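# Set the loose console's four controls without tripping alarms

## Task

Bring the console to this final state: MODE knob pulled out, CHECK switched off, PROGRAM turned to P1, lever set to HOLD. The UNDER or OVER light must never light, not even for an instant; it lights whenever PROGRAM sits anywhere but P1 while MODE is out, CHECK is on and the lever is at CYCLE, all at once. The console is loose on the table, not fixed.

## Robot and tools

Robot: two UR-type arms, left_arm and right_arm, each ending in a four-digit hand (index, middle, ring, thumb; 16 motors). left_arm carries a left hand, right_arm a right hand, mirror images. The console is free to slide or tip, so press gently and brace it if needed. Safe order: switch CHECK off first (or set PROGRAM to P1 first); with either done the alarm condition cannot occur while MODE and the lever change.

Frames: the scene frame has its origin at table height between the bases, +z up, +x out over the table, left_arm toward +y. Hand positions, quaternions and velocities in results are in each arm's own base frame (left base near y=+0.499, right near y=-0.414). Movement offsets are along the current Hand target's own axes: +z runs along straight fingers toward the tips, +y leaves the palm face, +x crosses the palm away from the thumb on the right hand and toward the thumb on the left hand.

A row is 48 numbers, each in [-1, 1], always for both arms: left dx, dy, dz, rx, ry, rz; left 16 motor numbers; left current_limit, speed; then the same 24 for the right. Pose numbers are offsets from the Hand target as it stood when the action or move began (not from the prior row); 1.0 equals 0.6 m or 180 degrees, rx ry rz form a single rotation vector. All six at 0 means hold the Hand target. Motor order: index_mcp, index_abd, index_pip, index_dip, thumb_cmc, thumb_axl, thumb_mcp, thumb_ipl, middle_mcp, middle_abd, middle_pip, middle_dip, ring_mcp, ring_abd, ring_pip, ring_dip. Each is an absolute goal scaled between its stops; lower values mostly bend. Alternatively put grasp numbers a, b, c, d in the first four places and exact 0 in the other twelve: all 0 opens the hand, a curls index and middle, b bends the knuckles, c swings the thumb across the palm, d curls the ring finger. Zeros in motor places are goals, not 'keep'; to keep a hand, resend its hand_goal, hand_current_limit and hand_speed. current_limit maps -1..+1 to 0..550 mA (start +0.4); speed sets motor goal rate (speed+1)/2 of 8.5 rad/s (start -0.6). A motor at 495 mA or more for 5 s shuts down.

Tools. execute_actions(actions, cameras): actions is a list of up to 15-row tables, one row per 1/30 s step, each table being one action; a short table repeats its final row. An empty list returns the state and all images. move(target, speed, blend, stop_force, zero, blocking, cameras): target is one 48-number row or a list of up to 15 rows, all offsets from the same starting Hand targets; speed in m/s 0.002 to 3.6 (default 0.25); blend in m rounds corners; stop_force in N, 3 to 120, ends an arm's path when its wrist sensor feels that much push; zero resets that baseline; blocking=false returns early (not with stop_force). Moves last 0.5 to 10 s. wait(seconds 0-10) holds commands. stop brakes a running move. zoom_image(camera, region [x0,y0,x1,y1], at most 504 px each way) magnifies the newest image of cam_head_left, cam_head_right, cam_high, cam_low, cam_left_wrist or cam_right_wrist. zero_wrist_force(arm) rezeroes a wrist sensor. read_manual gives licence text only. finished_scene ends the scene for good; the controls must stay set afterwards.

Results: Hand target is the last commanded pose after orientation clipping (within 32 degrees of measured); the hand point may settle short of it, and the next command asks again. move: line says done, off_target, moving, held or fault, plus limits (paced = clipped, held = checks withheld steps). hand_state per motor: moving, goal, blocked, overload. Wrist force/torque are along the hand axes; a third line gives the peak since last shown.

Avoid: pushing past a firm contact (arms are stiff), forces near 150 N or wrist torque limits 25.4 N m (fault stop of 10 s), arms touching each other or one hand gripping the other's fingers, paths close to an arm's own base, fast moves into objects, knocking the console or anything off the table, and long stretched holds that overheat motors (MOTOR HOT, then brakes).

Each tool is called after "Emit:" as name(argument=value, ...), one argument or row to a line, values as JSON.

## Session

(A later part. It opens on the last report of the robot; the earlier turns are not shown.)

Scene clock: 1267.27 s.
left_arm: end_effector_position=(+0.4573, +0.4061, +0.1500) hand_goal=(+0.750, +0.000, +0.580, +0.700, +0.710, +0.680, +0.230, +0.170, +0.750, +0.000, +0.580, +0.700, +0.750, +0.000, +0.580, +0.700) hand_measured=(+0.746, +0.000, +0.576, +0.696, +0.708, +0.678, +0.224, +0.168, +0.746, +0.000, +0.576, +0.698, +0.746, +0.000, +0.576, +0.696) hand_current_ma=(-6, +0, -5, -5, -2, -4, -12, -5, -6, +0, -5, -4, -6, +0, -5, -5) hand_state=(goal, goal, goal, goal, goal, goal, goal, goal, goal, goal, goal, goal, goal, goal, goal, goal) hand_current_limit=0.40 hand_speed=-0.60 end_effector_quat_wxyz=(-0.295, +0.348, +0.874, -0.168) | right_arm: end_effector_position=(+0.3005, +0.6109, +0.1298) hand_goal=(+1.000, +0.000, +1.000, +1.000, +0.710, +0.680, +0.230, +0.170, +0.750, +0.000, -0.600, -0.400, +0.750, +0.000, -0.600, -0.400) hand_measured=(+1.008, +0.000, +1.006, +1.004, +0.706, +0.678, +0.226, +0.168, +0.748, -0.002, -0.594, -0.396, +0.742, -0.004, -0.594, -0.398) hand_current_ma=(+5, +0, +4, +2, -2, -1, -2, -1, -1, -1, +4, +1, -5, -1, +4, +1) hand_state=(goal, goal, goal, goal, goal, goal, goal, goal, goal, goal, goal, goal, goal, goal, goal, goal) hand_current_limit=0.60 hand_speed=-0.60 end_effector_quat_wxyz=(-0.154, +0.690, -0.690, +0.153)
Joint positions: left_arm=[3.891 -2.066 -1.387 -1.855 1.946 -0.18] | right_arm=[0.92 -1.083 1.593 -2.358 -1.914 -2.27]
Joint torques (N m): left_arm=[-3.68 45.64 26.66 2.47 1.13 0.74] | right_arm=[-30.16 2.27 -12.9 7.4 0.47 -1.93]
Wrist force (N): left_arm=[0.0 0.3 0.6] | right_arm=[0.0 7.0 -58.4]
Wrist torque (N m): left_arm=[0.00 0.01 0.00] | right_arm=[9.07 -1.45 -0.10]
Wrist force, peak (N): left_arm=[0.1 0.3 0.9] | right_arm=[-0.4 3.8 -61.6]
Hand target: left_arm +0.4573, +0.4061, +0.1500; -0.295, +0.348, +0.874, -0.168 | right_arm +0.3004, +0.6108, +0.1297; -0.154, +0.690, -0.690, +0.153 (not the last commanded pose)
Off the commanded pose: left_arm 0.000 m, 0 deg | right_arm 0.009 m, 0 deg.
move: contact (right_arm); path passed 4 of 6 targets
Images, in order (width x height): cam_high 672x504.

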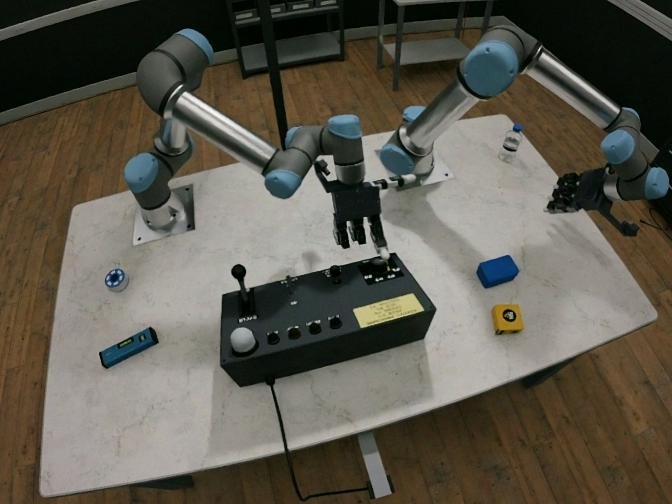

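Emit:
move(
  target=[
    [0,0,0,0,0,0, 0,0,0,0,0,0,0,0,0,0,0,0,0,0,0,0, 0.4,-0.6, 0,0,-0.0042,0,0,0, 1,0,1,1,0.71,0.68,0.23,0.17,0.75,0,-0.6,-0.4,0.75,0,-0.6,-0.4, 0.6,-0.6],
    [0,0,0,0,0,0, 0,0,0,0,0,0,0,0,0,0,0,0,0,0,0,0, 0.4,-0.6, 0.0017,0.0117,-0.0042,0,0,0, 1,0,1,1,0.71,0.68,0.23,0.17,0.75,0,-0.6,-0.4,0.75,0,-0.6,-0.4, 0.6,-0.6],
    [0,0,0,0,0,0, 0,0,0,0,0,0,0,0,0,0,0,0,0,0,0,0, 0.4,-0.6, 0.0067,0.0233,-0.0033,0,0,0, 1,0,1,1,0.71,0.68,0.23,0.17,0.75,0,-0.6,-0.4,0.75,0,-0.6,-0.4, 0.6,-0.6],
  ],
  speed=0.02,
  blend=[0.001,0.002,0],
  cameras=["cam_high"],
)

Emit:
zoom_image(
  camera="cam_high",
  region=[350, 220, 420, 290],
)

Scene clock: 1292.53 s.
left_arm: end_effector_position=(+0.4573, +0.4061, +0.1500) hand_goal=(+0.750, +0.000, +0.580, +0.700, +0.710, +0.680, +0.230, +0.170, +0.750, +0.000, +0.580, +0.700, +0.750, +0.000, +0.580, +0.700) hand_measured=(+0.746, +0.000, +0.576, +0.696, +0.708, +0.678, +0.224, +0.168, +0.746, +0.000, +0.576, +0.698, +0.746, +0.000, +0.576, +0.696) hand_current_ma=(-6, +0, -5, -5, -2, -4, -12, -5, -6, +0, -5, -4, -6, +0, -5, -5) hand_state=(goal, goal, goal, goal, goal, goal, goal, goal, goal, goal, goal, goal, goal, goal, goal, goal) hand_current_limit=0.40 hand_speed=-0.60 end_effector_quat_wxyz=(-0.295, +0.348, +0.874, -0.168) | right_arm: end_effector_position=(+0.2870, +0.6067, +0.1256) hand_goal=(+1.000, +0.000, +1.000, +1.000, +0.710, +0.680, +0.230, +0.170, +0.750, +0.000, -0.600, -0.400, +0.750, +0.000, -0.600, -0.400) hand_measured=(+1.004, +0.032, +1.004, +1.002, +0.706, +0.678, +0.226, +0.168, +0.748, -0.002, -0.594, -0.396, +0.742, -0.004, -0.594, -0.398) hand_current_ma=(+3, +39, +2, +1, -2, -1, -2, -1, -1, -1, +4, +1, -5, -1, +4, +1) hand_state=(goal, blocked, goal, goal, goal, goal, goal, goal, goal, goal, goal, goal, goal, goal, goal, goal) hand_current_limit=0.60 hand_speed=-0.60 end_effector_quat_wxyz=(-0.154, +0.690, -0.690, +0.153)
Joint positions: left_arm=[3.891 -2.066 -1.387 -1.855 1.946 -0.18] | right_arm=[0.933 -1.098 1.628 -2.372 -1.918 -2.257]
Joint torques (N m): left_arm=[-4.93 46.2 26.29 2.66 1.05 0.55] | right_arm=[7.32 -27.4 9.37 2.18 1.27 1.97]
Wrist force (N): left_arm=[-0.1 0.1 0.8] | right_arm=[-2.1 -15.4 -24.8]
Wrist torque (N m): left_arm=[-0.06 0.03 0.00] | right_arm=[4.63 -0.89 -0.12]
Wrist force, peak (N): left_arm=[0.3 0.3 0.8] | right_arm=[-0.2 6.9 -58.6]
Hand target: left_arm +0.4573, +0.4061, +0.1500; -0.295, +0.348, +0.874, -0.168 | right_arm +0.2869, +0.6067, +0.1256; -0.154, +0.690, -0.690, +0.153
Off the commanded pose: left_arm 0.000 m, 0 deg | right_arm 0.000 m, 0 deg.
move: done
Images, in order (width x height): cam_high 672x504.

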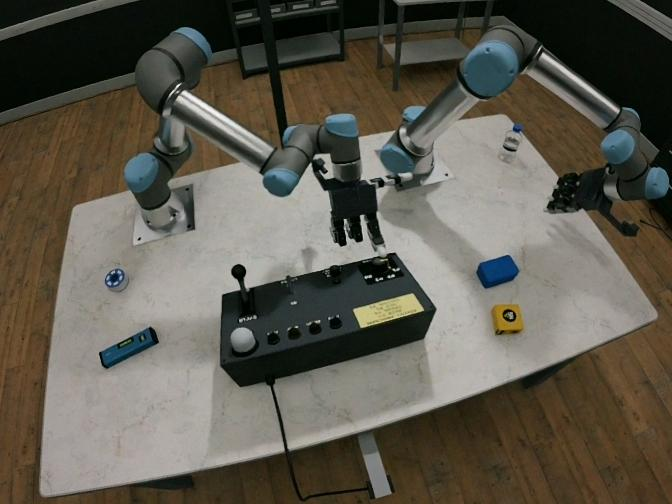

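Scaled by 7.200 from the camera's 672x504 image, which has a finer 960x720 frame.

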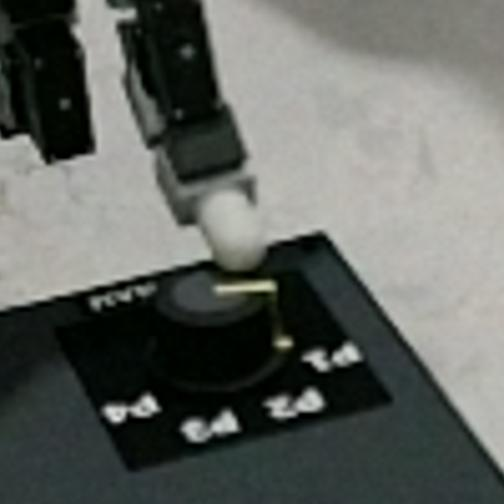

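Emit:
move(
  target=[
    [0,0,0,0,0,0, 0,0,0,0,0,0,0,0,0,0,0,0,0,0,0,0, 0.4,-0.6, 0,0.003,-0.03,0,0,0, 1,0,1,1,0.71,0.68,0.23,0.17,0.75,0,-0.6,-0.4,0.75,0,-0.6,-0.4, 0.6,-0.6],
    [0,0,0,0,0,0, 0,0,0,0,0,0,0,0,0,0,0,0,0,0,0,0, 0.4,-0.6, 0.06,0.003,-0.13,0,0,0, 1,0,1,1,0.71,0.68,0.23,0.17,0.75,0,-0.6,-0.4,0.75,0,-0.6,-0.4, 0.6,-0.6],
  ],
  speed=[0.03,0.12],
  blend=[0.005,0],
  cameras=["cam_high","cam_right_wrist","cam_head_left","cam_head_right"],
)

Emit:
zoom_image(
  camera="cam_high",
  region=[350, 220, 420, 290],
)

Emit:
zoom_image(
  camera="cam_high",
  region=[210, 240, 450, 400],
)

Scene clock: 1305.60 s.
left_arm: end_effector_position=(+0.4573, +0.4061, +0.1500) hand_goal=(+0.750, +0.000, +0.580, +0.700, +0.710, +0.680, +0.230, +0.170, +0.750, +0.000, +0.580, +0.700, +0.750, +0.000, +0.580, +0.700) hand_measured=(+0.746, +0.000, +0.576, +0.696, +0.708, +0.678, +0.224, +0.168, +0.746, +0.000, +0.576, +0.698, +0.746, +0.000, +0.576, +0.696) hand_current_ma=(-6, +0, -5, -5, -2, -4, -12, -5, -6, +0, -5, -4, -6, +0, -5, -5) hand_state=(goal, goal, goal, goal, goal, goal, goal, goal, goal, goal, goal, goal, goal, goal, goal, goal) hand_current_limit=0.40 hand_speed=-0.60 end_effector_quat_wxyz=(-0.295, +0.348, +0.874, -0.168) | right_arm: end_effector_position=(+0.2523, +0.5707, +0.1954) hand_goal=(+1.000, +0.000, +1.000, +1.000, +0.710, +0.680, +0.230, +0.170, +0.750, +0.000, -0.600, -0.400, +0.750, +0.000, -0.600, -0.400) hand_measured=(+0.994, +0.002, +1.000, +1.000, +0.706, +0.678, +0.226, +0.168, +0.748, -0.002, -0.594, -0.396, +0.744, -0.004, -0.594, -0.398) hand_current_ma=(-3, +1, +0, +0, -2, -1, -2, -1, -1, -1, +4, +1, -5, -1, +4, +1) hand_state=(goal, goal, goal, goal, goal, goal, goal, goal, goal, goal, goal, goal, goal, goal, goal, goal) hand_current_limit=0.60 hand_speed=-0.60 end_effector_quat_wxyz=(-0.154, +0.690, -0.690, +0.153)
Joint positions: left_arm=[3.891 -2.066 -1.387 -1.855 1.946 -0.18] | right_arm=[0.944 -1.275 1.684 -2.248 -1.921 -2.245]
Joint torques (N m): left_arm=[-4.09 44.57 25.63 2.6 1.02 0.84] | right_arm=[-11.14 -45.14 -10.86 -0.35 0.33 -2.14]
Wrist force (N): left_arm=[0.0 0.2 0.6] | right_arm=[0.2 -1.2 1.8]
Wrist torque (N m): left_arm=[-0.02 0.01 0.01] | right_arm=[-0.11 -0.21 0.04]
Wrist force, peak (N): left_arm=[0.1 0.3 0.9] | right_arm=[-2.2 -15.3 -25.1]
Hand target: left_arm +0.4573, +0.4061, +0.1500; -0.295, +0.348, +0.874, -0.168 | right_arm +0.2523, +0.5707, +0.1955; -0.154, +0.690, -0.690, +0.153
Off the commanded pose: left_arm 0.000 m, 0 deg | right_arm 0.000 m, 0 deg.
move: done
Images, in order (width x height): cam_head_left 672x504, cam_head_right 672x504, cam_high 672x504, cam_right_wrist 672x504.

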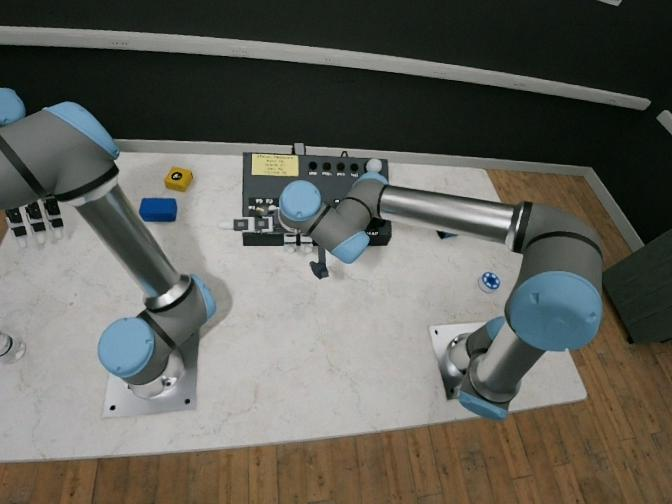

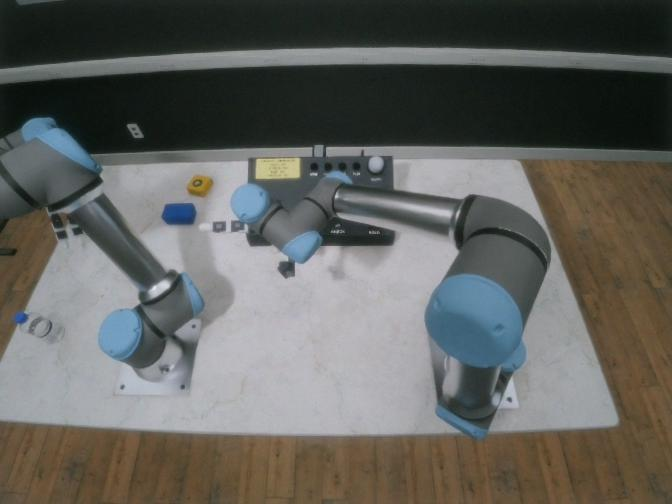

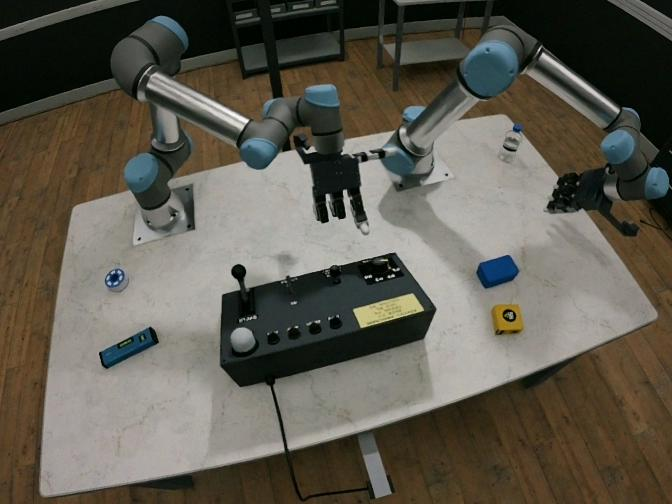

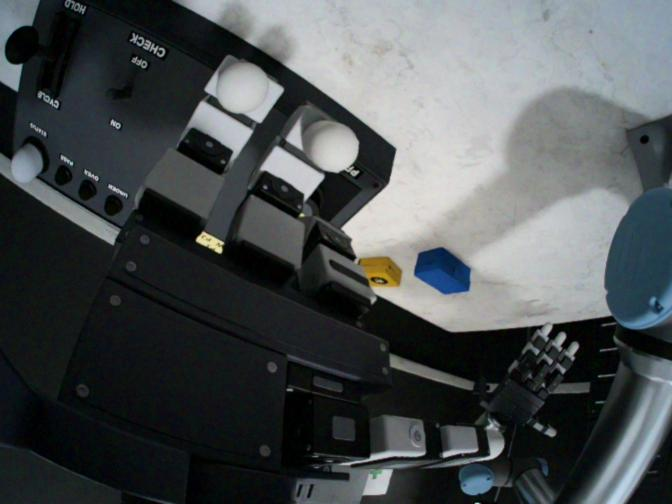

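Scaled by 7.200 from the camera's 672x504 image, which has a finer 960x720 frame.

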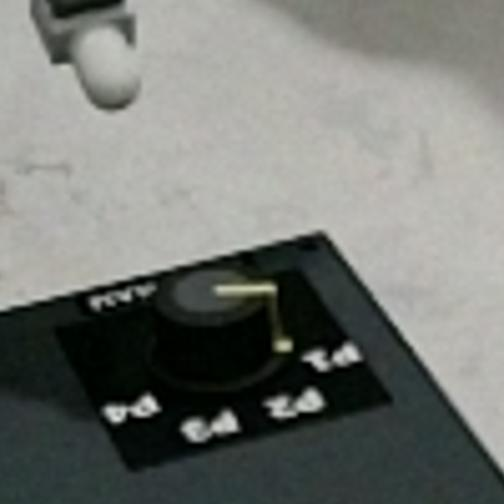

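Scaled by 2.100 from the camera's 672x504 image, which has a finer 960x720 frame.

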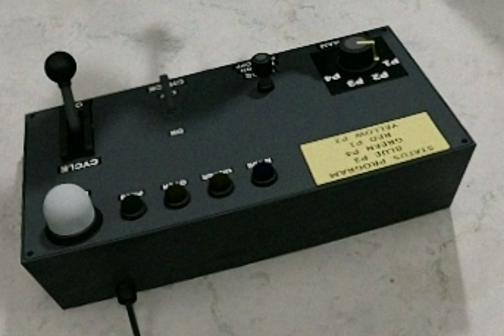

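Emit:
move(
  target=[0,0,0,0,0,0, 0,0,0,0,0,0,0,0,0,0,0,0,0,0,0,0, 0.4,-0.6, 0.0912,-0.1607,0,0,0,0, 0.75,0,0.58,0.70,0.71,0.68,0.23,0.17,0.75,0,-0.6,-0.4,0.75,0,0.58,0.70, 0.6,-0.6],
  speed=0.2,
  cameras=["cam_high","cam_right_wrist","cam_head_left"],
)

Emit:
zoom_image(
  camera="cam_high",
  region=[300, 200, 400, 300],
)

Emit:
zoom_image(
  camera="cam_right_wrist",
  region=[200, 0, 460, 230],
)

Scene clock: 1329.73 s.
left_arm: end_effector_position=(+0.4573, +0.4061, +0.1500) hand_goal=(+0.750, +0.000, +0.580, +0.700, +0.710, +0.680, +0.230, +0.170, +0.750, +0.000, +0.580, +0.700, +0.750, +0.000, +0.580, +0.700) hand_measured=(+0.746, +0.000, +0.576, +0.696, +0.708, +0.678, +0.224, +0.168, +0.746, +0.000, +0.576, +0.698, +0.746, +0.000, +0.576, +0.696) hand_current_ma=(-6, +0, -5, -5, -2, -4, -12, -5, -6, +0, -5, -4, -6, +0, -5, -5) hand_state=(goal, goal, goal, goal, goal, goal, goal, goal, goal, goal, goal, goal, goal, goal, goal, goal) hand_current_limit=0.40 hand_speed=-0.60 end_effector_quat_wxyz=(-0.295, +0.348, +0.874, -0.168) | right_arm: end_effector_position=(+0.3395, +0.5161, +0.2363) hand_goal=(+0.750, +0.000, +0.580, +0.700, +0.710, +0.680, +0.230, +0.170, +0.750, +0.000, -0.600, -0.400, +0.750, +0.000, +0.580, +0.700) hand_measured=(+0.746, +0.002, +0.582, +0.702, +0.706, +0.678, +0.226, +0.168, +0.748, -0.002, -0.594, -0.396, +0.744, -0.004, +0.574, +0.698) hand_current_ma=(-2, +1, +0, +1, -2, -1, -2, -1, -1, -1, +4, +1, -5, -1, -3, -1) hand_state=(goal, goal, goal, goal, goal, goal, goal, goal, goal, goal, goal, goal, goal, goal, goal, goal) hand_current_limit=0.60 hand_speed=-0.60 end_effector_quat_wxyz=(-0.154, +0.690, -0.690, +0.153)
Joint positions: left_arm=[3.891 -2.066 -1.387 -1.855 1.946 -0.18] | right_arm=[0.767 -1.318 1.644 -2.222 -1.869 -2.424]
Joint torques (N m): left_arm=[-4.94 45.07 26.9 2.91 1.1 0.52] | right_arm=[-9.4 -45.64 -39.68 -0.59 0.81 -2.22]
Wrist force (N): left_arm=[0.1 0.4 0.7] | right_arm=[0.0 -1.0 1.7]
Wrist torque (N m): left_arm=[-0.01 0.00 0.01] | right_arm=[-0.08 -0.11 0.17]
Wrist force, peak (N): left_arm=[0.0 0.3 0.8] | right_arm=[0.6 -1.9 1.8]
Hand target: left_arm +0.4573, +0.4061, +0.1500; -0.295, +0.348, +0.874, -0.168 | right_arm +0.3396, +0.5160, +0.2363; -0.154, +0.690, -0.690, +0.153
Off the commanded pose: left_arm 0.000 m, 0 deg | right_arm 0.000 m, 0 deg.
move: done
Images, in order (width x height): cam_head_left 672x504, cam_high 672x504, cam_right_wrist 672x504.

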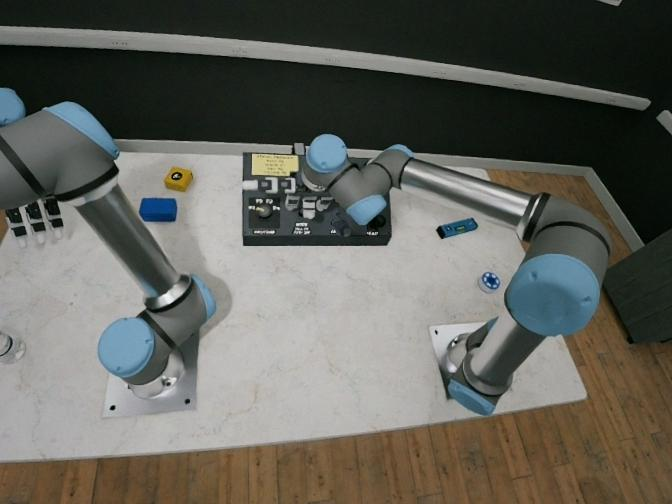

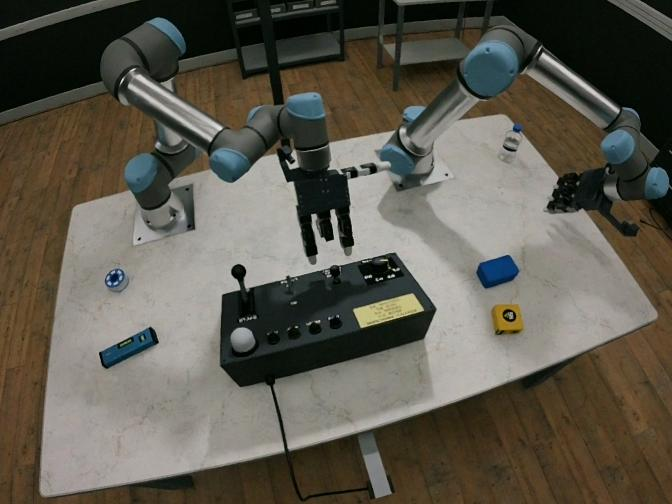

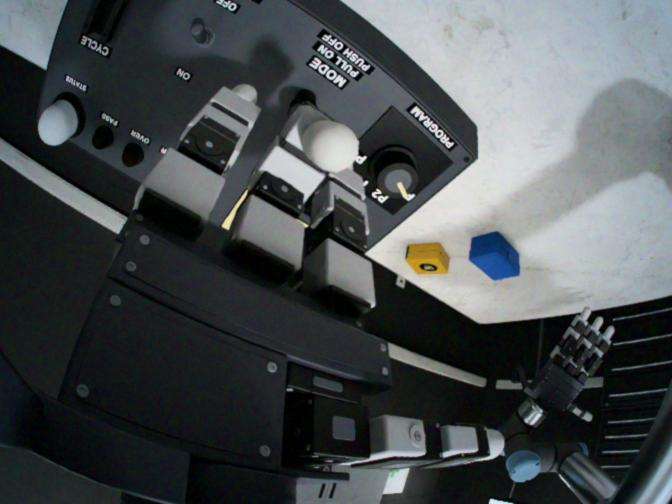

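Scaled by 5.040 from the camera's 672x504 image, which has a finer 960x720 frame.

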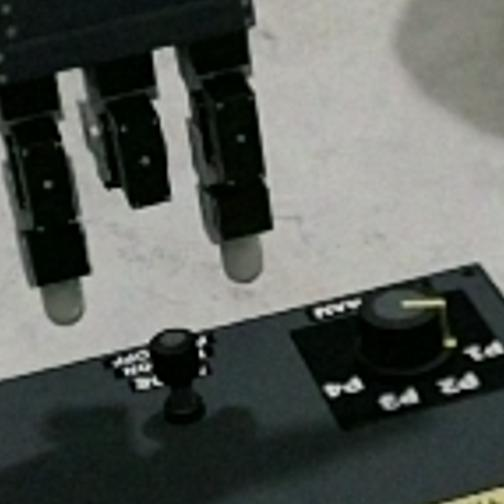

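Scaled by 1.938 from the camera's 672x504 image, which has a finer 960x720 frame.

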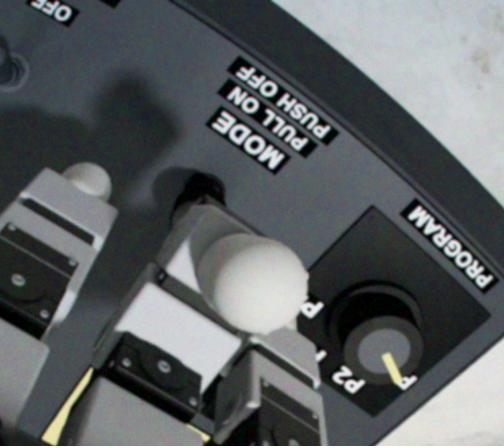

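Emit:
move(
  target=[0,0,0,0,0,0, 0,0,0,0,0,0,0,0,0,0,0,0,0,0,0,0, 0.4,-0.6, 0,0,0,0,0,0, 0.75,0,0.58,0.70,0.71,0.68,0.23,0.17,1,0,1,1,0.75,0,0.58,0.70, 0.6,-0.4],
  speed=0.2,
  cameras=["cam_right_wrist"],
)

Emit:
zoom_image(
  camera="cam_right_wrist",
  region=[220, 50, 400, 200],
)

Scene clock: 1340.27 s.
left_arm: end_effector_position=(+0.4573, +0.4061, +0.1500) hand_goal=(+0.750, +0.000, +0.580, +0.700, +0.710, +0.680, +0.230, +0.170, +0.750, +0.000, +0.580, +0.700, +0.750, +0.000, +0.580, +0.700) hand_measured=(+0.746, +0.000, +0.576, +0.696, +0.708, +0.678, +0.224, +0.168, +0.746, +0.000, +0.576, +0.698, +0.746, +0.000, +0.576, +0.696) hand_current_ma=(-6, +0, -5, -5, -2, -4, -12, -5, -6, +0, -5, -4, -6, +0, -5, -5) hand_state=(goal, goal, goal, goal, goal, goal, goal, goal, goal, goal, goal, goal, goal, goal, goal, goal) hand_current_limit=0.40 hand_speed=-0.60 end_effector_quat_wxyz=(-0.295, +0.348, +0.874, -0.168) | right_arm: end_effector_position=(+0.3396, +0.5160, +0.2363) hand_goal=(+0.750, +0.000, +0.580, +0.700, +0.710, +0.680, +0.230, +0.170, +1.000, +0.000, +1.000, +1.000, +0.750, +0.000, +0.580, +0.700) hand_measured=(+0.746, +0.002, +0.582, +0.702, +0.706, +0.678, +0.226, +0.168, +0.988, -0.002, +0.992, +0.996, +0.744, -0.004, +0.574, +0.698) hand_current_ma=(-2, +1, +0, +1, -2, -1, -2, -1, -10, -1, -5, -2, -5, -1, -3, -1) hand_state=(goal, goal, goal, goal, goal, goal, goal, goal, goal, goal, goal, goal, goal, goal, goal, goal) hand_current_limit=0.60 hand_speed=-0.40 end_effector_quat_wxyz=(-0.154, +0.690, -0.690, +0.153)
Joint positions: left_arm=[3.891 -2.066 -1.387 -1.855 1.946 -0.18] | right_arm=[0.767 -1.318 1.644 -2.222 -1.869 -2.424]
Joint torques (N m): left_arm=[-4.67 44.06 25.92 2.85 1.11 0.67] | right_arm=[-10.24 -42.22 -39.02 -1.11 -0.06 -2.31]
Wrist force (N): left_arm=[0.1 0.2 0.6] | right_arm=[-0.1 -0.7 1.7]
Wrist torque (N m): left_arm=[-0.02 0.00 0.02] | right_arm=[-0.08 -0.10 0.17]
Wrist force, peak (N): left_arm=[0.1 0.3 0.9] | right_arm=[0.0 -1.1 2.0]
Hand target: left_arm +0.4573, +0.4061, +0.1500; -0.295, +0.348, +0.874, -0.168 | right_arm +0.3396, +0.5160, +0.2363; -0.154, +0.690, -0.690, +0.153
Off the commanded pose: left_arm 0.000 m, 0 deg | right_arm 0.000 m, 0 deg.
move: done
Images, in order (width x height): cam_right_wrist 672x504.

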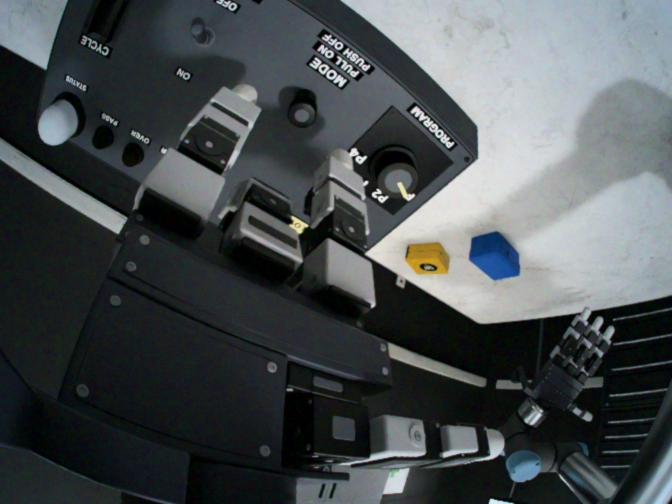

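Scaled by 2.800 from the camera's 672x504 image, which has a finer 960x720 frame.

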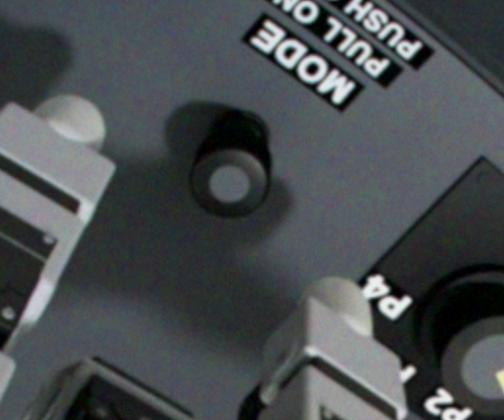

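Emit:
move(
  target=[
    [0,0,0,0,0,0, 0,0,0,0,0,0,0,0,0,0,0,0,0,0,0,0, 0.4,-0.6, -0.005,0.0025,0.0823,0,0,0, 0.75,0,0.58,0.70,0.71,0.68,0.23,0.17,1,0,1,1,0.75,0,0.58,0.70, 0.6,-0.4],
    [0,0,0,0,0,0, 0,0,0,0,0,0,0,0,0,0,0,0,0,0,0,0, 0.4,-0.6, -0.005,0.0025,0.0823,0,0,0, 0.75,-0.55,0.58,0.70,0.71,0.68,0.23,0.17,1,0,1,1,0.75,0.55,0.58,0.70, 0.75,-0.75],
  ],
  speed=[0.08,0.05],
  cameras=["cam_right_wrist","cam_high"],
)

Emit:
zoom_image(
  camera="cam_right_wrist",
  region=[220, 50, 400, 200],
)

Emit:
zoom_image(
  camera="cam_high",
  region=[300, 220, 370, 290],
)

Scene clock: 1361.97 s.
left_arm: end_effector_position=(+0.4573, +0.4061, +0.1500) hand_goal=(+0.750, +0.000, +0.580, +0.700, +0.710, +0.680, +0.230, +0.170, +0.750, +0.000, +0.580, +0.700, +0.750, +0.000, +0.580, +0.700) hand_measured=(+0.746, +0.000, +0.576, +0.696, +0.708, +0.678, +0.224, +0.168, +0.746, +0.000, +0.576, +0.698, +0.746, +0.000, +0.576, +0.696) hand_current_ma=(-6, +0, -5, -5, -2, -4, -12, -5, -6, +0, -5, -4, -6, +0, -5, -5) hand_state=(goal, goal, goal, goal, goal, goal, goal, goal, goal, goal, goal, goal, goal, goal, goal, goal) hand_current_limit=0.40 hand_speed=-0.60 end_effector_quat_wxyz=(-0.295, +0.348, +0.874, -0.168) | right_arm: end_effector_position=(+0.3592, +0.5190, +0.1909) hand_goal=(+0.750, -0.550, +0.580, +0.700, +0.710, +0.680, +0.230, +0.170, +1.000, +0.000, +1.000, +1.000, +0.750, +0.550, +0.580, +0.700) hand_measured=(+0.746, -0.238, +0.582, +0.702, +0.706, +0.678, +0.226, +0.168, +0.988, -0.002, +0.992, +0.996, +0.744, +0.268, +0.574, +0.698) hand_current_ma=(-2, +481, +0, +1, -2, -1, -2, -1, -10, -1, -5, -2, -5, -481, -3, -1) hand_state=(goal, blocked, goal, goal, goal, goal, goal, goal, goal, goal, goal, goal, goal, blocked, goal, goal) hand_current_limit=0.75 hand_speed=-0.75 end_effector_quat_wxyz=(-0.154, +0.690, -0.690, +0.153)
Joint positions: left_arm=[3.891 -2.066 -1.387 -1.855 1.946 -0.18] | right_arm=[0.748 -1.248 1.676 -2.33 -1.863 -2.443]
Joint torques (N m): left_arm=[-4.51 46.06 25.73 2.97 1.04 0.93] | right_arm=[-8.82 -33 -11.53 -4.35 -0.8 -2.3]
Wrist force (N): left_arm=[0.1 0.3 0.7] | right_arm=[-0.4 -1.6 4.9]
Wrist torque (N m): left_arm=[-0.02 -0.01 0.01] | right_arm=[-0.41 -0.32 0.07]
Wrist force, peak (N): left_arm=[-0.2 0.3 0.8] | right_arm=[-0.8 -1.5 5.3]
Hand target: left_arm +0.4573, +0.4061, +0.1500; -0.295, +0.348, +0.874, -0.168 | right_arm +0.3592, +0.5190, +0.1909; -0.154, +0.690, -0.690, +0.153
Off the commanded pose: left_arm 0.000 m, 0 deg | right_arm 0.000 m, 0 deg.
move: done
Images, in order (width x height): cam_high 672x504, cam_right_wrist 672x504.

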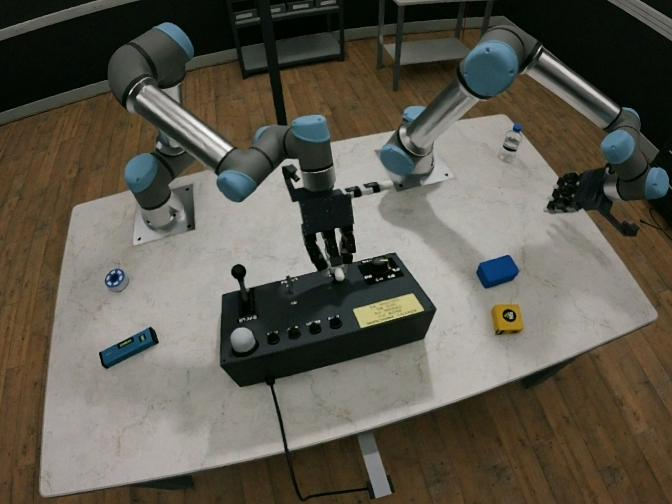

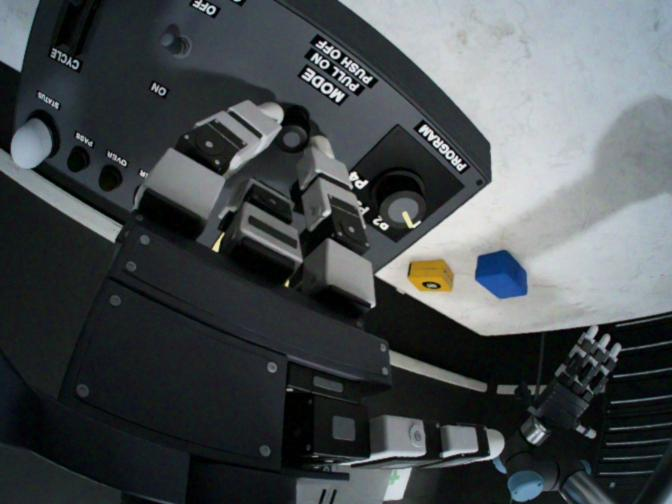

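Scaled by 2.800 from the camera's 672x504 image, which has a finer 960x720 frame.

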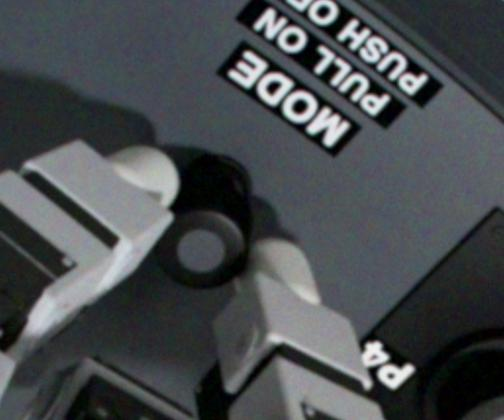

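Scaled by 7.200 from the camera's 672x504 image, which has a finer 960x720 frame.

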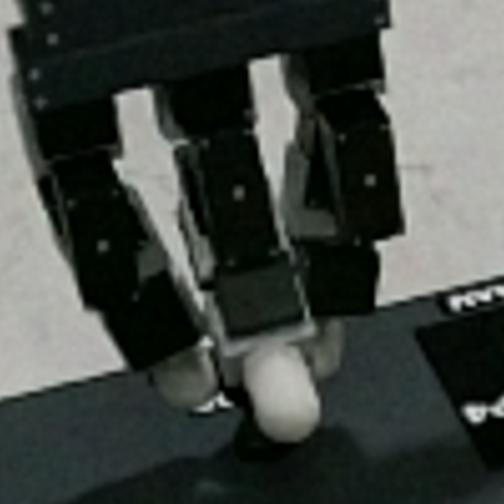

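Emit:
move(
  target=[0,0,0,0,0,0, 0,0,0,0,0,0,0,0,0,0,0,0,0,0,0,0, 0.4,-0.6, 0,0,-0.03,0,0,0, 0.75,-0.55,0.58,0.70,0.71,0.68,0.23,0.17,1,0,1,1,0.75,0.55,0.58,0.70, 0.75,-0.75],
  speed=0.03,
  cameras=["cam_right_wrist","cam_high","cam_head_left"],
)

Emit:
zoom_image(
  camera="cam_right_wrist",
  region=[220, 50, 400, 200],
)

Emit:
zoom_image(
  camera="cam_high",
  region=[210, 240, 450, 400],
)

Scene clock: 1371.60 s.
left_arm: end_effector_position=(+0.4573, +0.4061, +0.1500) hand_goal=(+0.750, +0.000, +0.580, +0.700, +0.710, +0.680, +0.230, +0.170, +0.750, +0.000, +0.580, +0.700, +0.750, +0.000, +0.580, +0.700) hand_measured=(+0.746, +0.000, +0.576, +0.696, +0.708, +0.678, +0.224, +0.168, +0.746, +0.000, +0.576, +0.698, +0.746, +0.000, +0.576, +0.696) hand_current_ma=(-6, +0, -5, -5, -2, -4, -12, -5, -6, +0, -5, -4, -6, +0, -5, -5) hand_state=(goal, goal, goal, goal, goal, goal, goal, goal, goal, goal, goal, goal, goal, goal, goal, goal) hand_current_limit=0.40 hand_speed=-0.60 end_effector_quat_wxyz=(-0.295, +0.348, +0.874, -0.168) | right_arm: end_effector_position=(+0.3516, +0.5190, +0.2073) hand_goal=(+0.750, -0.550, +0.580, +0.700, +0.710, +0.680, +0.230, +0.170, +1.000, +0.000, +1.000, +1.000, +0.750, +0.550, +0.580, +0.700) hand_measured=(+0.748, -0.280, +0.582, +0.702, +0.706, +0.678, +0.226, +0.168, +0.988, -0.002, +0.992, +0.996, +0.738, +0.324, +0.576, +0.698) hand_current_ma=(-1, +481, +0, +1, -2, -1, -2, -1, -10, -1, -5, -2, -12, -481, -2, -1) hand_state=(goal, blocked, goal, goal, goal, goal, goal, goal, goal, goal, goal, goal, goal, blocked, goal, goal) hand_current_limit=0.75 hand_speed=-0.75 end_effector_quat_wxyz=(-0.154, +0.690, -0.690, +0.153)
Joint positions: left_arm=[3.891 -2.066 -1.387 -1.855 1.946 -0.18] | right_arm=[0.757 -1.273 1.665 -2.29 -1.865 -2.434]
Joint torques (N m): left_arm=[-4.15 45.87 25.35 2.97 1.26 0.82] | right_arm=[7.02 -38.68 -35.16 0.34 -2.02 2.11]
Wrist force (N): left_arm=[0.2 0.3 0.7] | right_arm=[-0.6 -1.1 -7.0]
Wrist torque (N m): left_arm=[-0.02 -0.01 0.02] | right_arm=[0.51 -0.03 -0.09]
Wrist force, peak (N): left_arm=[0.2 0.3 0.9] | right_arm=[-1.2 -1.9 7.4]
Hand target: left_arm +0.4573, +0.4061, +0.1500; -0.295, +0.348, +0.874, -0.168 | right_arm +0.3516, +0.5190, +0.2072; -0.154, +0.690, -0.690, +0.153
Off the commanded pose: left_arm 0.000 m, 0 deg | right_arm 0.000 m, 0 deg.
move: done
Images, in order (width x height): cam_head_left 672x504, cam_high 672x504, cam_right_wrist 672x504.

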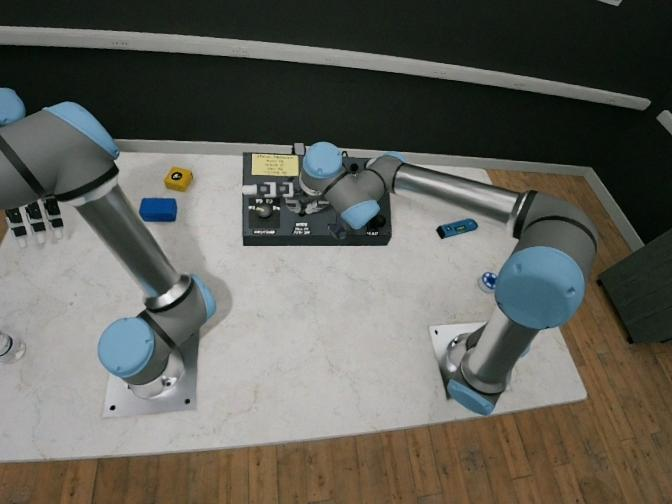

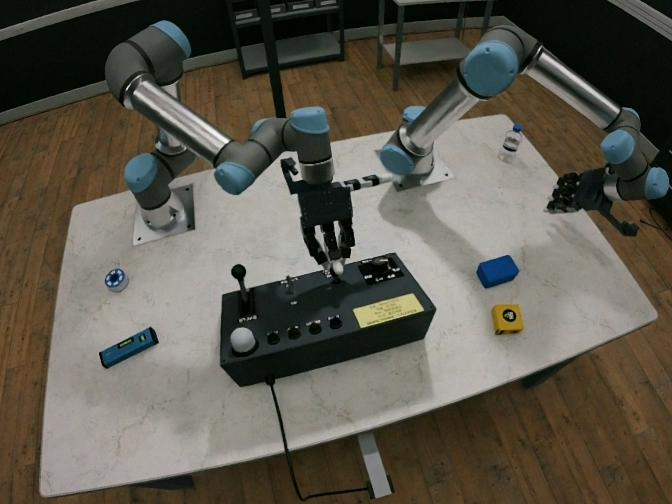

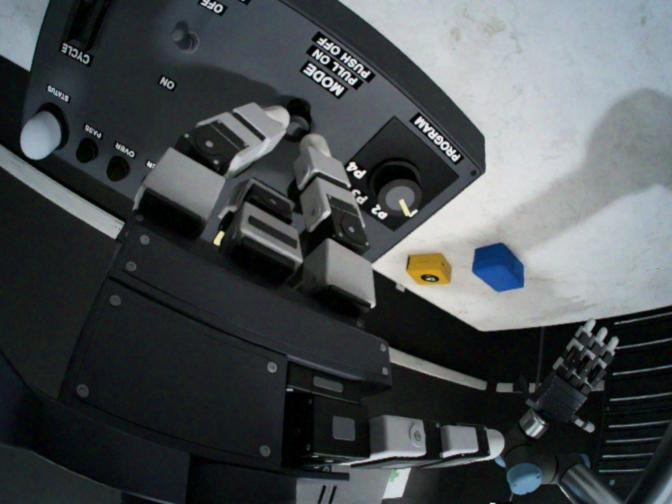

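Scaled by 2.800 from the camera's 672x504 image, which has a finer 960x720 frame.

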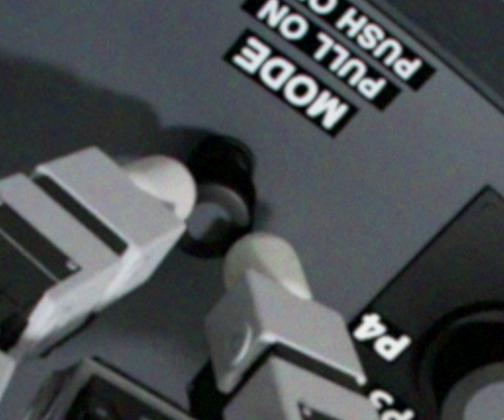

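Scaled by 2.100 from the camera's 672x504 image, which has a finer 960x720 frame.

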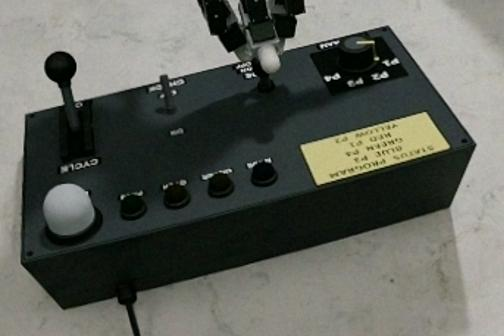

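Emit:
move(
  target=[0,0,0,0,0,0, 0,0,0,0,0,0,0,0,0,0,0,0,0,0,0,0, 0.4,-0.6, 0,0,0,0,0,0, 0.75,-0.15,0.58,0.70,0.71,0.68,0.23,0.17,1,0,1,1,0.75,0.15,0.58,0.70, 0.6,-0.6],
  speed=0.05,
)

Emit:
move(
  target=[0,0,0,0,0,0, 0,0,0,0,0,0,0,0,0,0,0,0,0,0,0,0, 0.4,-0.6, 0,0,0.0622,0,0,0, 0.75,-0.15,0.58,0.70,0.71,0.68,0.23,0.17,1,0,1,1,0.75,0.15,0.58,0.70, 0.6,-0.6],
  speed=0.025,
  stop_force=5,
)

Emit:
move(
  target=[0,0,0,0,0,0, 0,0,0,0,0,0,0,0,0,0,0,0,0,0,0,0, 0.4,-0.6, 0,0,0,0,0,0, 0.75,-0.7,0.58,0.70,0.71,0.68,0.23,0.17,1,0,1,1,0.75,0.7,0.58,0.70, 0.75,-0.75],
  speed=0.05,
  cameras=["cam_right_wrist","cam_high"],
)

Emit:
zoom_image(
  camera="cam_right_wrist",
  region=[220, 50, 400, 200],
)

Emit:
zoom_image(
  camera="cam_high",
  region=[300, 220, 370, 290],
)

Scene clock: 1404.70 s.
left_arm: end_effector_position=(+0.4573, +0.4061, +0.1500) hand_goal=(+0.750, +0.000, +0.580, +0.700, +0.710, +0.680, +0.230, +0.170, +0.750, +0.000, +0.580, +0.700, +0.750, +0.000, +0.580, +0.700) hand_measured=(+0.746, +0.000, +0.576, +0.696, +0.708, +0.678, +0.224, +0.168, +0.746, +0.000, +0.576, +0.698, +0.746, +0.000, +0.576, +0.696) hand_current_ma=(-6, +0, -5, -5, -2, -4, -12, -5, -6, +0, -5, -4, -6, +0, -5, -5) hand_state=(goal, goal, goal, goal, goal, goal, goal, goal, goal, goal, goal, goal, goal, goal, goal, goal) hand_current_limit=0.40 hand_speed=-0.60 end_effector_quat_wxyz=(-0.295, +0.348, +0.874, -0.168) | right_arm: end_effector_position=(+0.3516, +0.5190, +0.2072) hand_goal=(+0.750, -0.150, +0.580, +0.700, +0.710, +0.680, +0.230, +0.170, +1.000, +0.000, +1.000, +1.000, +0.750, +0.150, +0.580, +0.700) hand_measured=(+0.748, -0.152, +0.582, +0.702, +0.706, +0.678, +0.226, +0.168, +0.988, -0.002, +0.992, +0.996, +0.738, +0.152, +0.576, +0.698) hand_current_ma=(-1, +0, +0, +1, -2, -1, -2, -1, -10, -1, -5, -2, -12, +1, -2, -1) hand_state=(goal, goal, goal, goal, goal, goal, goal, goal, goal, goal, goal, goal, goal, goal, goal, goal) hand_current_limit=0.60 hand_speed=-0.60 end_effector_quat_wxyz=(-0.154, +0.690, -0.690, +0.153)
Joint positions: left_arm=[3.891 -2.066 -1.387 -1.855 1.946 -0.18] | right_arm=[0.757 -1.273 1.665 -2.29 -1.866 -2.434]
Joint torques (N m): left_arm=[-5.52 44.4 26.53 3.05 1.22 0.64] | right_arm=[-0.02 -30.07 -30.9 -2.86 -0.71 1.98]
Wrist force (N): left_arm=[-0.1 0.5 0.8] | right_arm=[0.3 -1.2 2.1]
Wrist torque (N m): left_arm=[-0.01 0.02 -0.01] | right_arm=[-0.16 -0.17 -0.02]
Wrist force, peak (N): left_arm=[0.0 0.0 0.9] | right_arm=[0.1 -1.0 -7.9]
Hand target: left_arm +0.4573, +0.4061, +0.1500; -0.295, +0.348, +0.874, -0.168 | right_arm +0.3516, +0.5190, +0.2072; -0.154, +0.690, -0.690, +0.153
Off the commanded pose: left_arm 0.000 m, 0 deg | right_arm 0.000 m, 0 deg.
move: done

Scene clock: 1407.10 s.
left_arm: end_effector_position=(+0.4573, +0.4061, +0.1500) hand_goal=(+0.750, +0.000, +0.580, +0.700, +0.710, +0.680, +0.230, +0.170, +0.750, +0.000, +0.580, +0.700, +0.750, +0.000, +0.580, +0.700) hand_measured=(+0.746, +0.000, +0.576, +0.696, +0.708, +0.678, +0.224, +0.168, +0.746, +0.000, +0.576, +0.698, +0.746, +0.000, +0.576, +0.696) hand_current_ma=(-6, +0, -5, -5, -2, -4, -12, -5, -6, +0, -5, -4, -6, +0, -5, -5) hand_state=(goal, goal, goal, goal, goal, goal, goal, goal, goal, goal, goal, goal, goal, goal, goal, goal) hand_current_limit=0.40 hand_speed=-0.60 end_effector_quat_wxyz=(-0.295, +0.348, +0.874, -0.168) | right_arm: end_effector_position=(+0.3674, +0.5190, +0.1734) hand_goal=(+0.750, -0.150, +0.580, +0.700, +0.710, +0.680, +0.230, +0.170, +1.000, +0.000, +1.000, +1.000, +0.750, +0.150, +0.580, +0.700) hand_measured=(+0.748, -0.152, +0.582, +0.702, +0.706, +0.678, +0.226, +0.168, +0.988, -0.002, +0.992, +0.996, +0.738, +0.152, +0.576, +0.698) hand_current_ma=(-1, +0, +0, +1, -2, -1, -2, -1, -10, -1, -5, -2, -12, +1, -2, -1) hand_state=(goal, goal, goal, goal, goal, goal, goal, goal, goal, goal, goal, goal, goal, goal, goal, goal) hand_current_limit=0.60 hand_speed=-0.60 end_effector_quat_wxyz=(-0.154, +0.690, -0.690, +0.153)
Joint positions: left_arm=[3.891 -2.066 -1.387 -1.855 1.946 -0.18] | right_arm=[0.738 -1.219 1.686 -2.371 -1.86 -2.453]
Joint torques (N m): left_arm=[-5.3 44.5 26.88 3.03 1.23 0.83] | right_arm=[-9.26 -31.16 -10.52 -5.17 0.68 -2.4]
Wrist force (N): left_arm=[-0.2 0.0 0.8] | right_arm=[0.3 -1.5 1.8]
Wrist torque (N m): left_arm=[-0.06 0.05 -0.01] | right_arm=[-0.16 -0.15 0.14]
Wrist force, peak (N): left_arm=[0.3 0.2 0.8] | right_arm=[0.2 -1.5 2.2]
Hand target: left_arm +0.4573, +0.4061, +0.1500; -0.295, +0.348, +0.874, -0.168 | right_arm +0.3674, +0.5190, +0.1734; -0.154, +0.690, -0.690, +0.153
Off the commanded pose: left_arm 0.000 m, 0 deg | right_arm 0.000 m, 0 deg.
move: done

Scene clock: 1407.60 s.
left_arm: end_effector_position=(+0.4573, +0.4061, +0.1500) hand_goal=(+0.750, +0.000, +0.580, +0.700, +0.710, +0.680, +0.230, +0.170, +0.750, +0.000, +0.580, +0.700, +0.750, +0.000, +0.580, +0.700) hand_measured=(+0.746, +0.000, +0.576, +0.696, +0.708, +0.678, +0.224, +0.168, +0.746, +0.000, +0.576, +0.698, +0.746, +0.000, +0.576, +0.696) hand_current_ma=(-6, +0, -5, -5, -2, -4, -12, -5, -6, +0, -5, -4, -6, +0, -5, -5) hand_state=(goal, goal, goal, goal, goal, goal, goal, goal, goal, goal, goal, goal, goal, goal, goal, goal) hand_current_limit=0.40 hand_speed=-0.60 end_effector_quat_wxyz=(-0.295, +0.348, +0.874, -0.168) | right_arm: end_effector_position=(+0.3674, +0.5190, +0.1734) hand_goal=(+0.750, -0.700, +0.580, +0.700, +0.710, +0.680, +0.230, +0.170, +1.000, +0.000, +1.000, +1.000, +0.750, +0.700, +0.580, +0.700) hand_measured=(+0.748, -0.236, +0.582, +0.702, +0.706, +0.678, +0.226, +0.168, +0.988, -0.002, +0.992, +0.996, +0.738, +0.274, +0.576, +0.698) hand_current_ma=(-1, +481, +0, +1, -2, -1, -2, -1, -10, -1, -5, -2, -12, -481, -2, -1) hand_state=(goal, blocked, goal, goal, goal, goal, goal, goal, goal, goal, goal, goal, goal, blocked, goal, goal) hand_current_limit=0.75 hand_speed=-0.75 end_effector_quat_wxyz=(-0.154, +0.690, -0.690, +0.153)
Joint positions: left_arm=[3.891 -2.066 -1.387 -1.855 1.946 -0.18] | right_arm=[0.738 -1.219 1.686 -2.371 -1.86 -2.453]
Joint torques (N m): left_arm=[-5.34 44.72 25.63 2.94 1.17 1] | right_arm=[-9.27 -34.3 -11.92 -3.77 -1.78 -2.07]
Wrist force (N): left_arm=[0.0 0.3 0.6] | right_arm=[-1.1 -1.8 5.9]
Wrist torque (N m): left_arm=[-0.01 0.01 0.00] | right_arm=[-0.48 -0.33 0.03]
Wrist force, peak (N): left_arm=[0.2 0.4 0.7] | right_arm=[-1.1 -1.7 6.0]
Hand target: left_arm +0.4573, +0.4061, +0.1500; -0.295, +0.348, +0.874, -0.168 | right_arm +0.3674, +0.5190, +0.1734; -0.154, +0.690, -0.690, +0.153
Off the commanded pose: left_arm 0.000 m, 0 deg | right_arm 0.000 m, 0 deg.
move: done
Images, in order (width x height): cam_high 672x504, cam_right_wrist 672x504.

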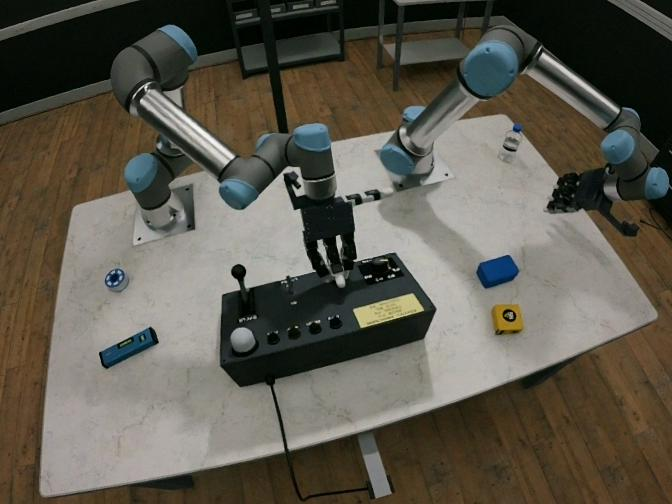

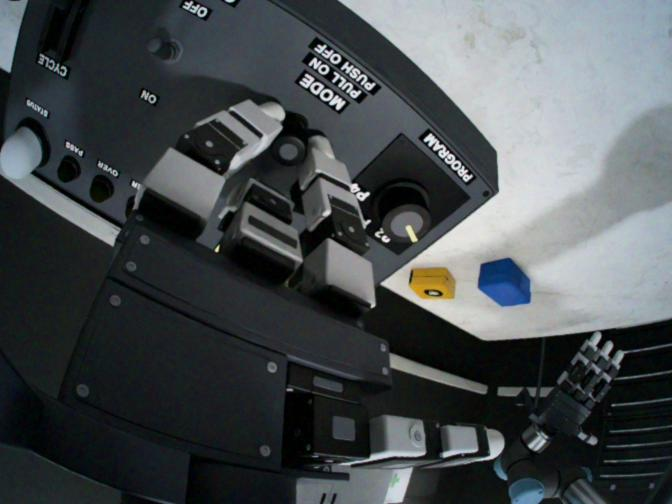

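Scaled by 2.800 from the camera's 672x504 image, which has a finer 960x720 frame.

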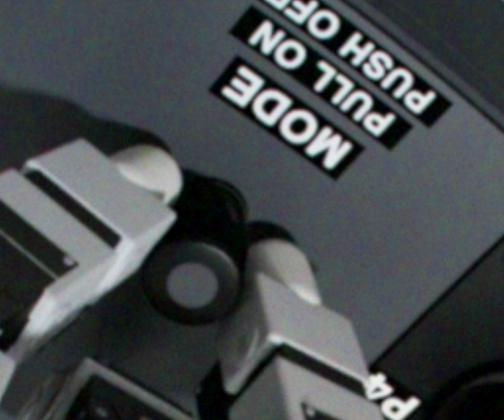

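Scaled by 7.200 from the camera's 672x504 image, which has a finer 960x720 frame.

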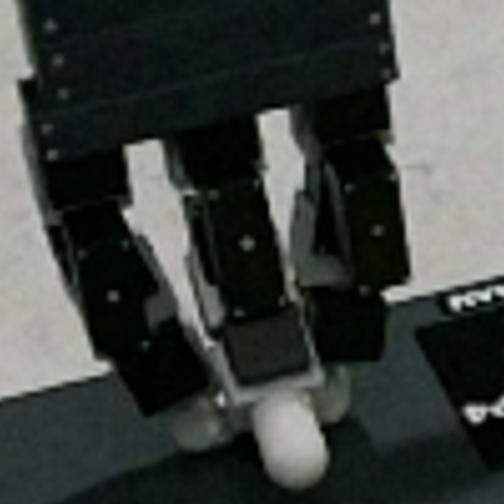

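Emit:
move(
  target=[0,0,0,0,0,0, 0,0,0,0,0,0,0,0,0,0,0,0,0,0,0,0, 0.4,-0.6, 0,0,-0.015,0,0,0, 0.75,-0.7,0.58,0.70,0.71,0.68,0.23,0.17,1,0,1,1,0.75,0.7,0.58,0.70, 0.75,-0.75],
  speed=0.02,
  cameras=["cam_right_wrist","cam_high"],
)

Emit:
zoom_image(
  camera="cam_right_wrist",
  region=[220, 50, 400, 200],
)

Scene clock: 1425.47 s.
left_arm: end_effector_position=(+0.4573, +0.4061, +0.1500) hand_goal=(+0.750, +0.000, +0.580, +0.700, +0.710, +0.680, +0.230, +0.170, +0.750, +0.000, +0.580, +0.700, +0.750, +0.000, +0.580, +0.700) hand_measured=(+0.746, +0.000, +0.576, +0.696, +0.708, +0.678, +0.224, +0.168, +0.746, +0.000, +0.576, +0.698, +0.746, +0.000, +0.576, +0.696) hand_current_ma=(-6, +0, -5, -5, -2, -4, -12, -5, -6, +0, -5, -4, -6, +0, -5, -5) hand_state=(goal, goal, goal, goal, goal, goal, goal, goal, goal, goal, goal, goal, goal, goal, goal, goal) hand_current_limit=0.40 hand_speed=-0.60 end_effector_quat_wxyz=(-0.295, +0.348, +0.874, -0.168) | right_arm: end_effector_position=(+0.3636, +0.5190, +0.1816) hand_goal=(+0.750, -0.700, +0.580, +0.700, +0.710, +0.680, +0.230, +0.170, +1.000, +0.000, +1.000, +1.000, +0.750, +0.700, +0.580, +0.700) hand_measured=(+0.748, -0.248, +0.582, +0.702, +0.706, +0.678, +0.226, +0.168, +0.988, -0.002, +0.992, +0.996, +0.738, +0.278, +0.576, +0.698) hand_current_ma=(-1, +481, +0, +1, -2, -1, -2, -1, -10, -1, -5, -2, -12, -481, -2, -1) hand_state=(goal, blocked, goal, goal, goal, goal, goal, goal, goal, goal, goal, goal, goal, blocked, goal, goal) hand_current_limit=0.75 hand_speed=-0.75 end_effector_quat_wxyz=(-0.154, +0.690, -0.690, +0.153)
Joint positions: left_arm=[3.891 -2.066 -1.387 -1.855 1.946 -0.18] | right_arm=[0.743 -1.233 1.682 -2.352 -1.861 -2.448]
Joint torques (N m): left_arm=[-6.35 46.21 25.22 2.89 1.07 0.84] | right_arm=[10.51 -51.02 -40.57 -0.76 -2.04 1.96]
Wrist force (N): left_arm=[0.2 0.3 0.8] | right_arm=[-0.7 -1.1 7.3]
Wrist torque (N m): left_arm=[-0.03 -0.01 0.02] | right_arm=[-0.58 -0.39 -0.09]
Wrist force, peak (N): left_arm=[0.1 0.4 0.8] | right_arm=[-2.0 -1.2 7.7]
Hand target: left_arm +0.4573, +0.4061, +0.1500; -0.295, +0.348, +0.874, -0.168 | right_arm +0.3636, +0.5190, +0.1816; -0.154, +0.690, -0.690, +0.153
Off the commanded pose: left_arm 0.000 m, 0 deg | right_arm 0.000 m, 0 deg.
move: done
Images, in order (width x height): cam_high 672x504, cam_right_wrist 672x504.

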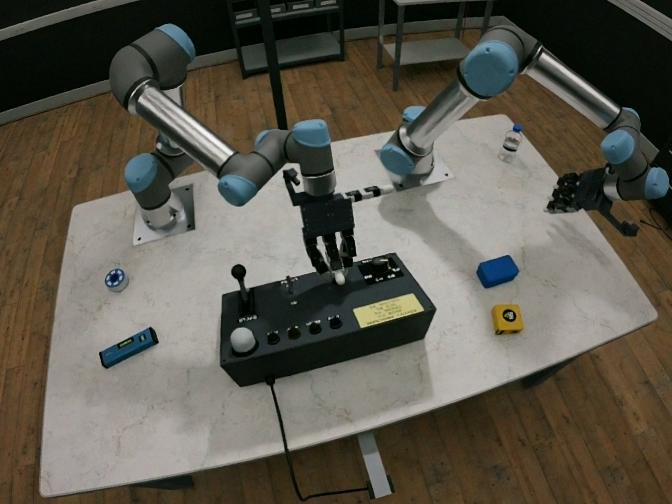

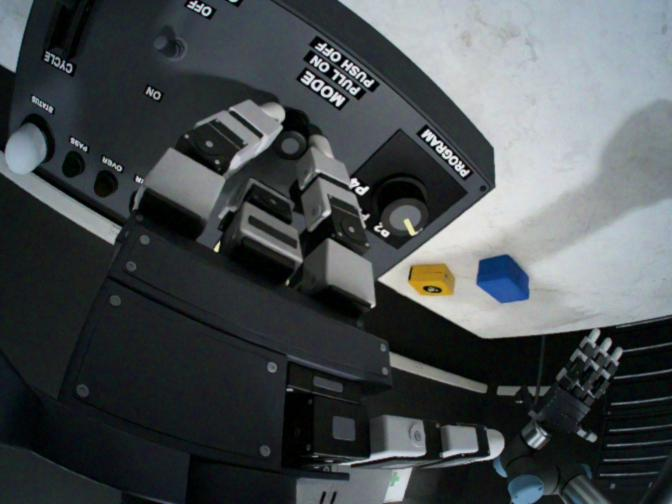

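Scaled by 2.800 from the camera's 672x504 image, which has a finer 960x720 frame.

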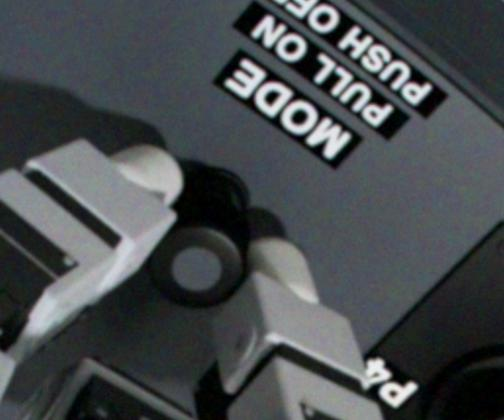

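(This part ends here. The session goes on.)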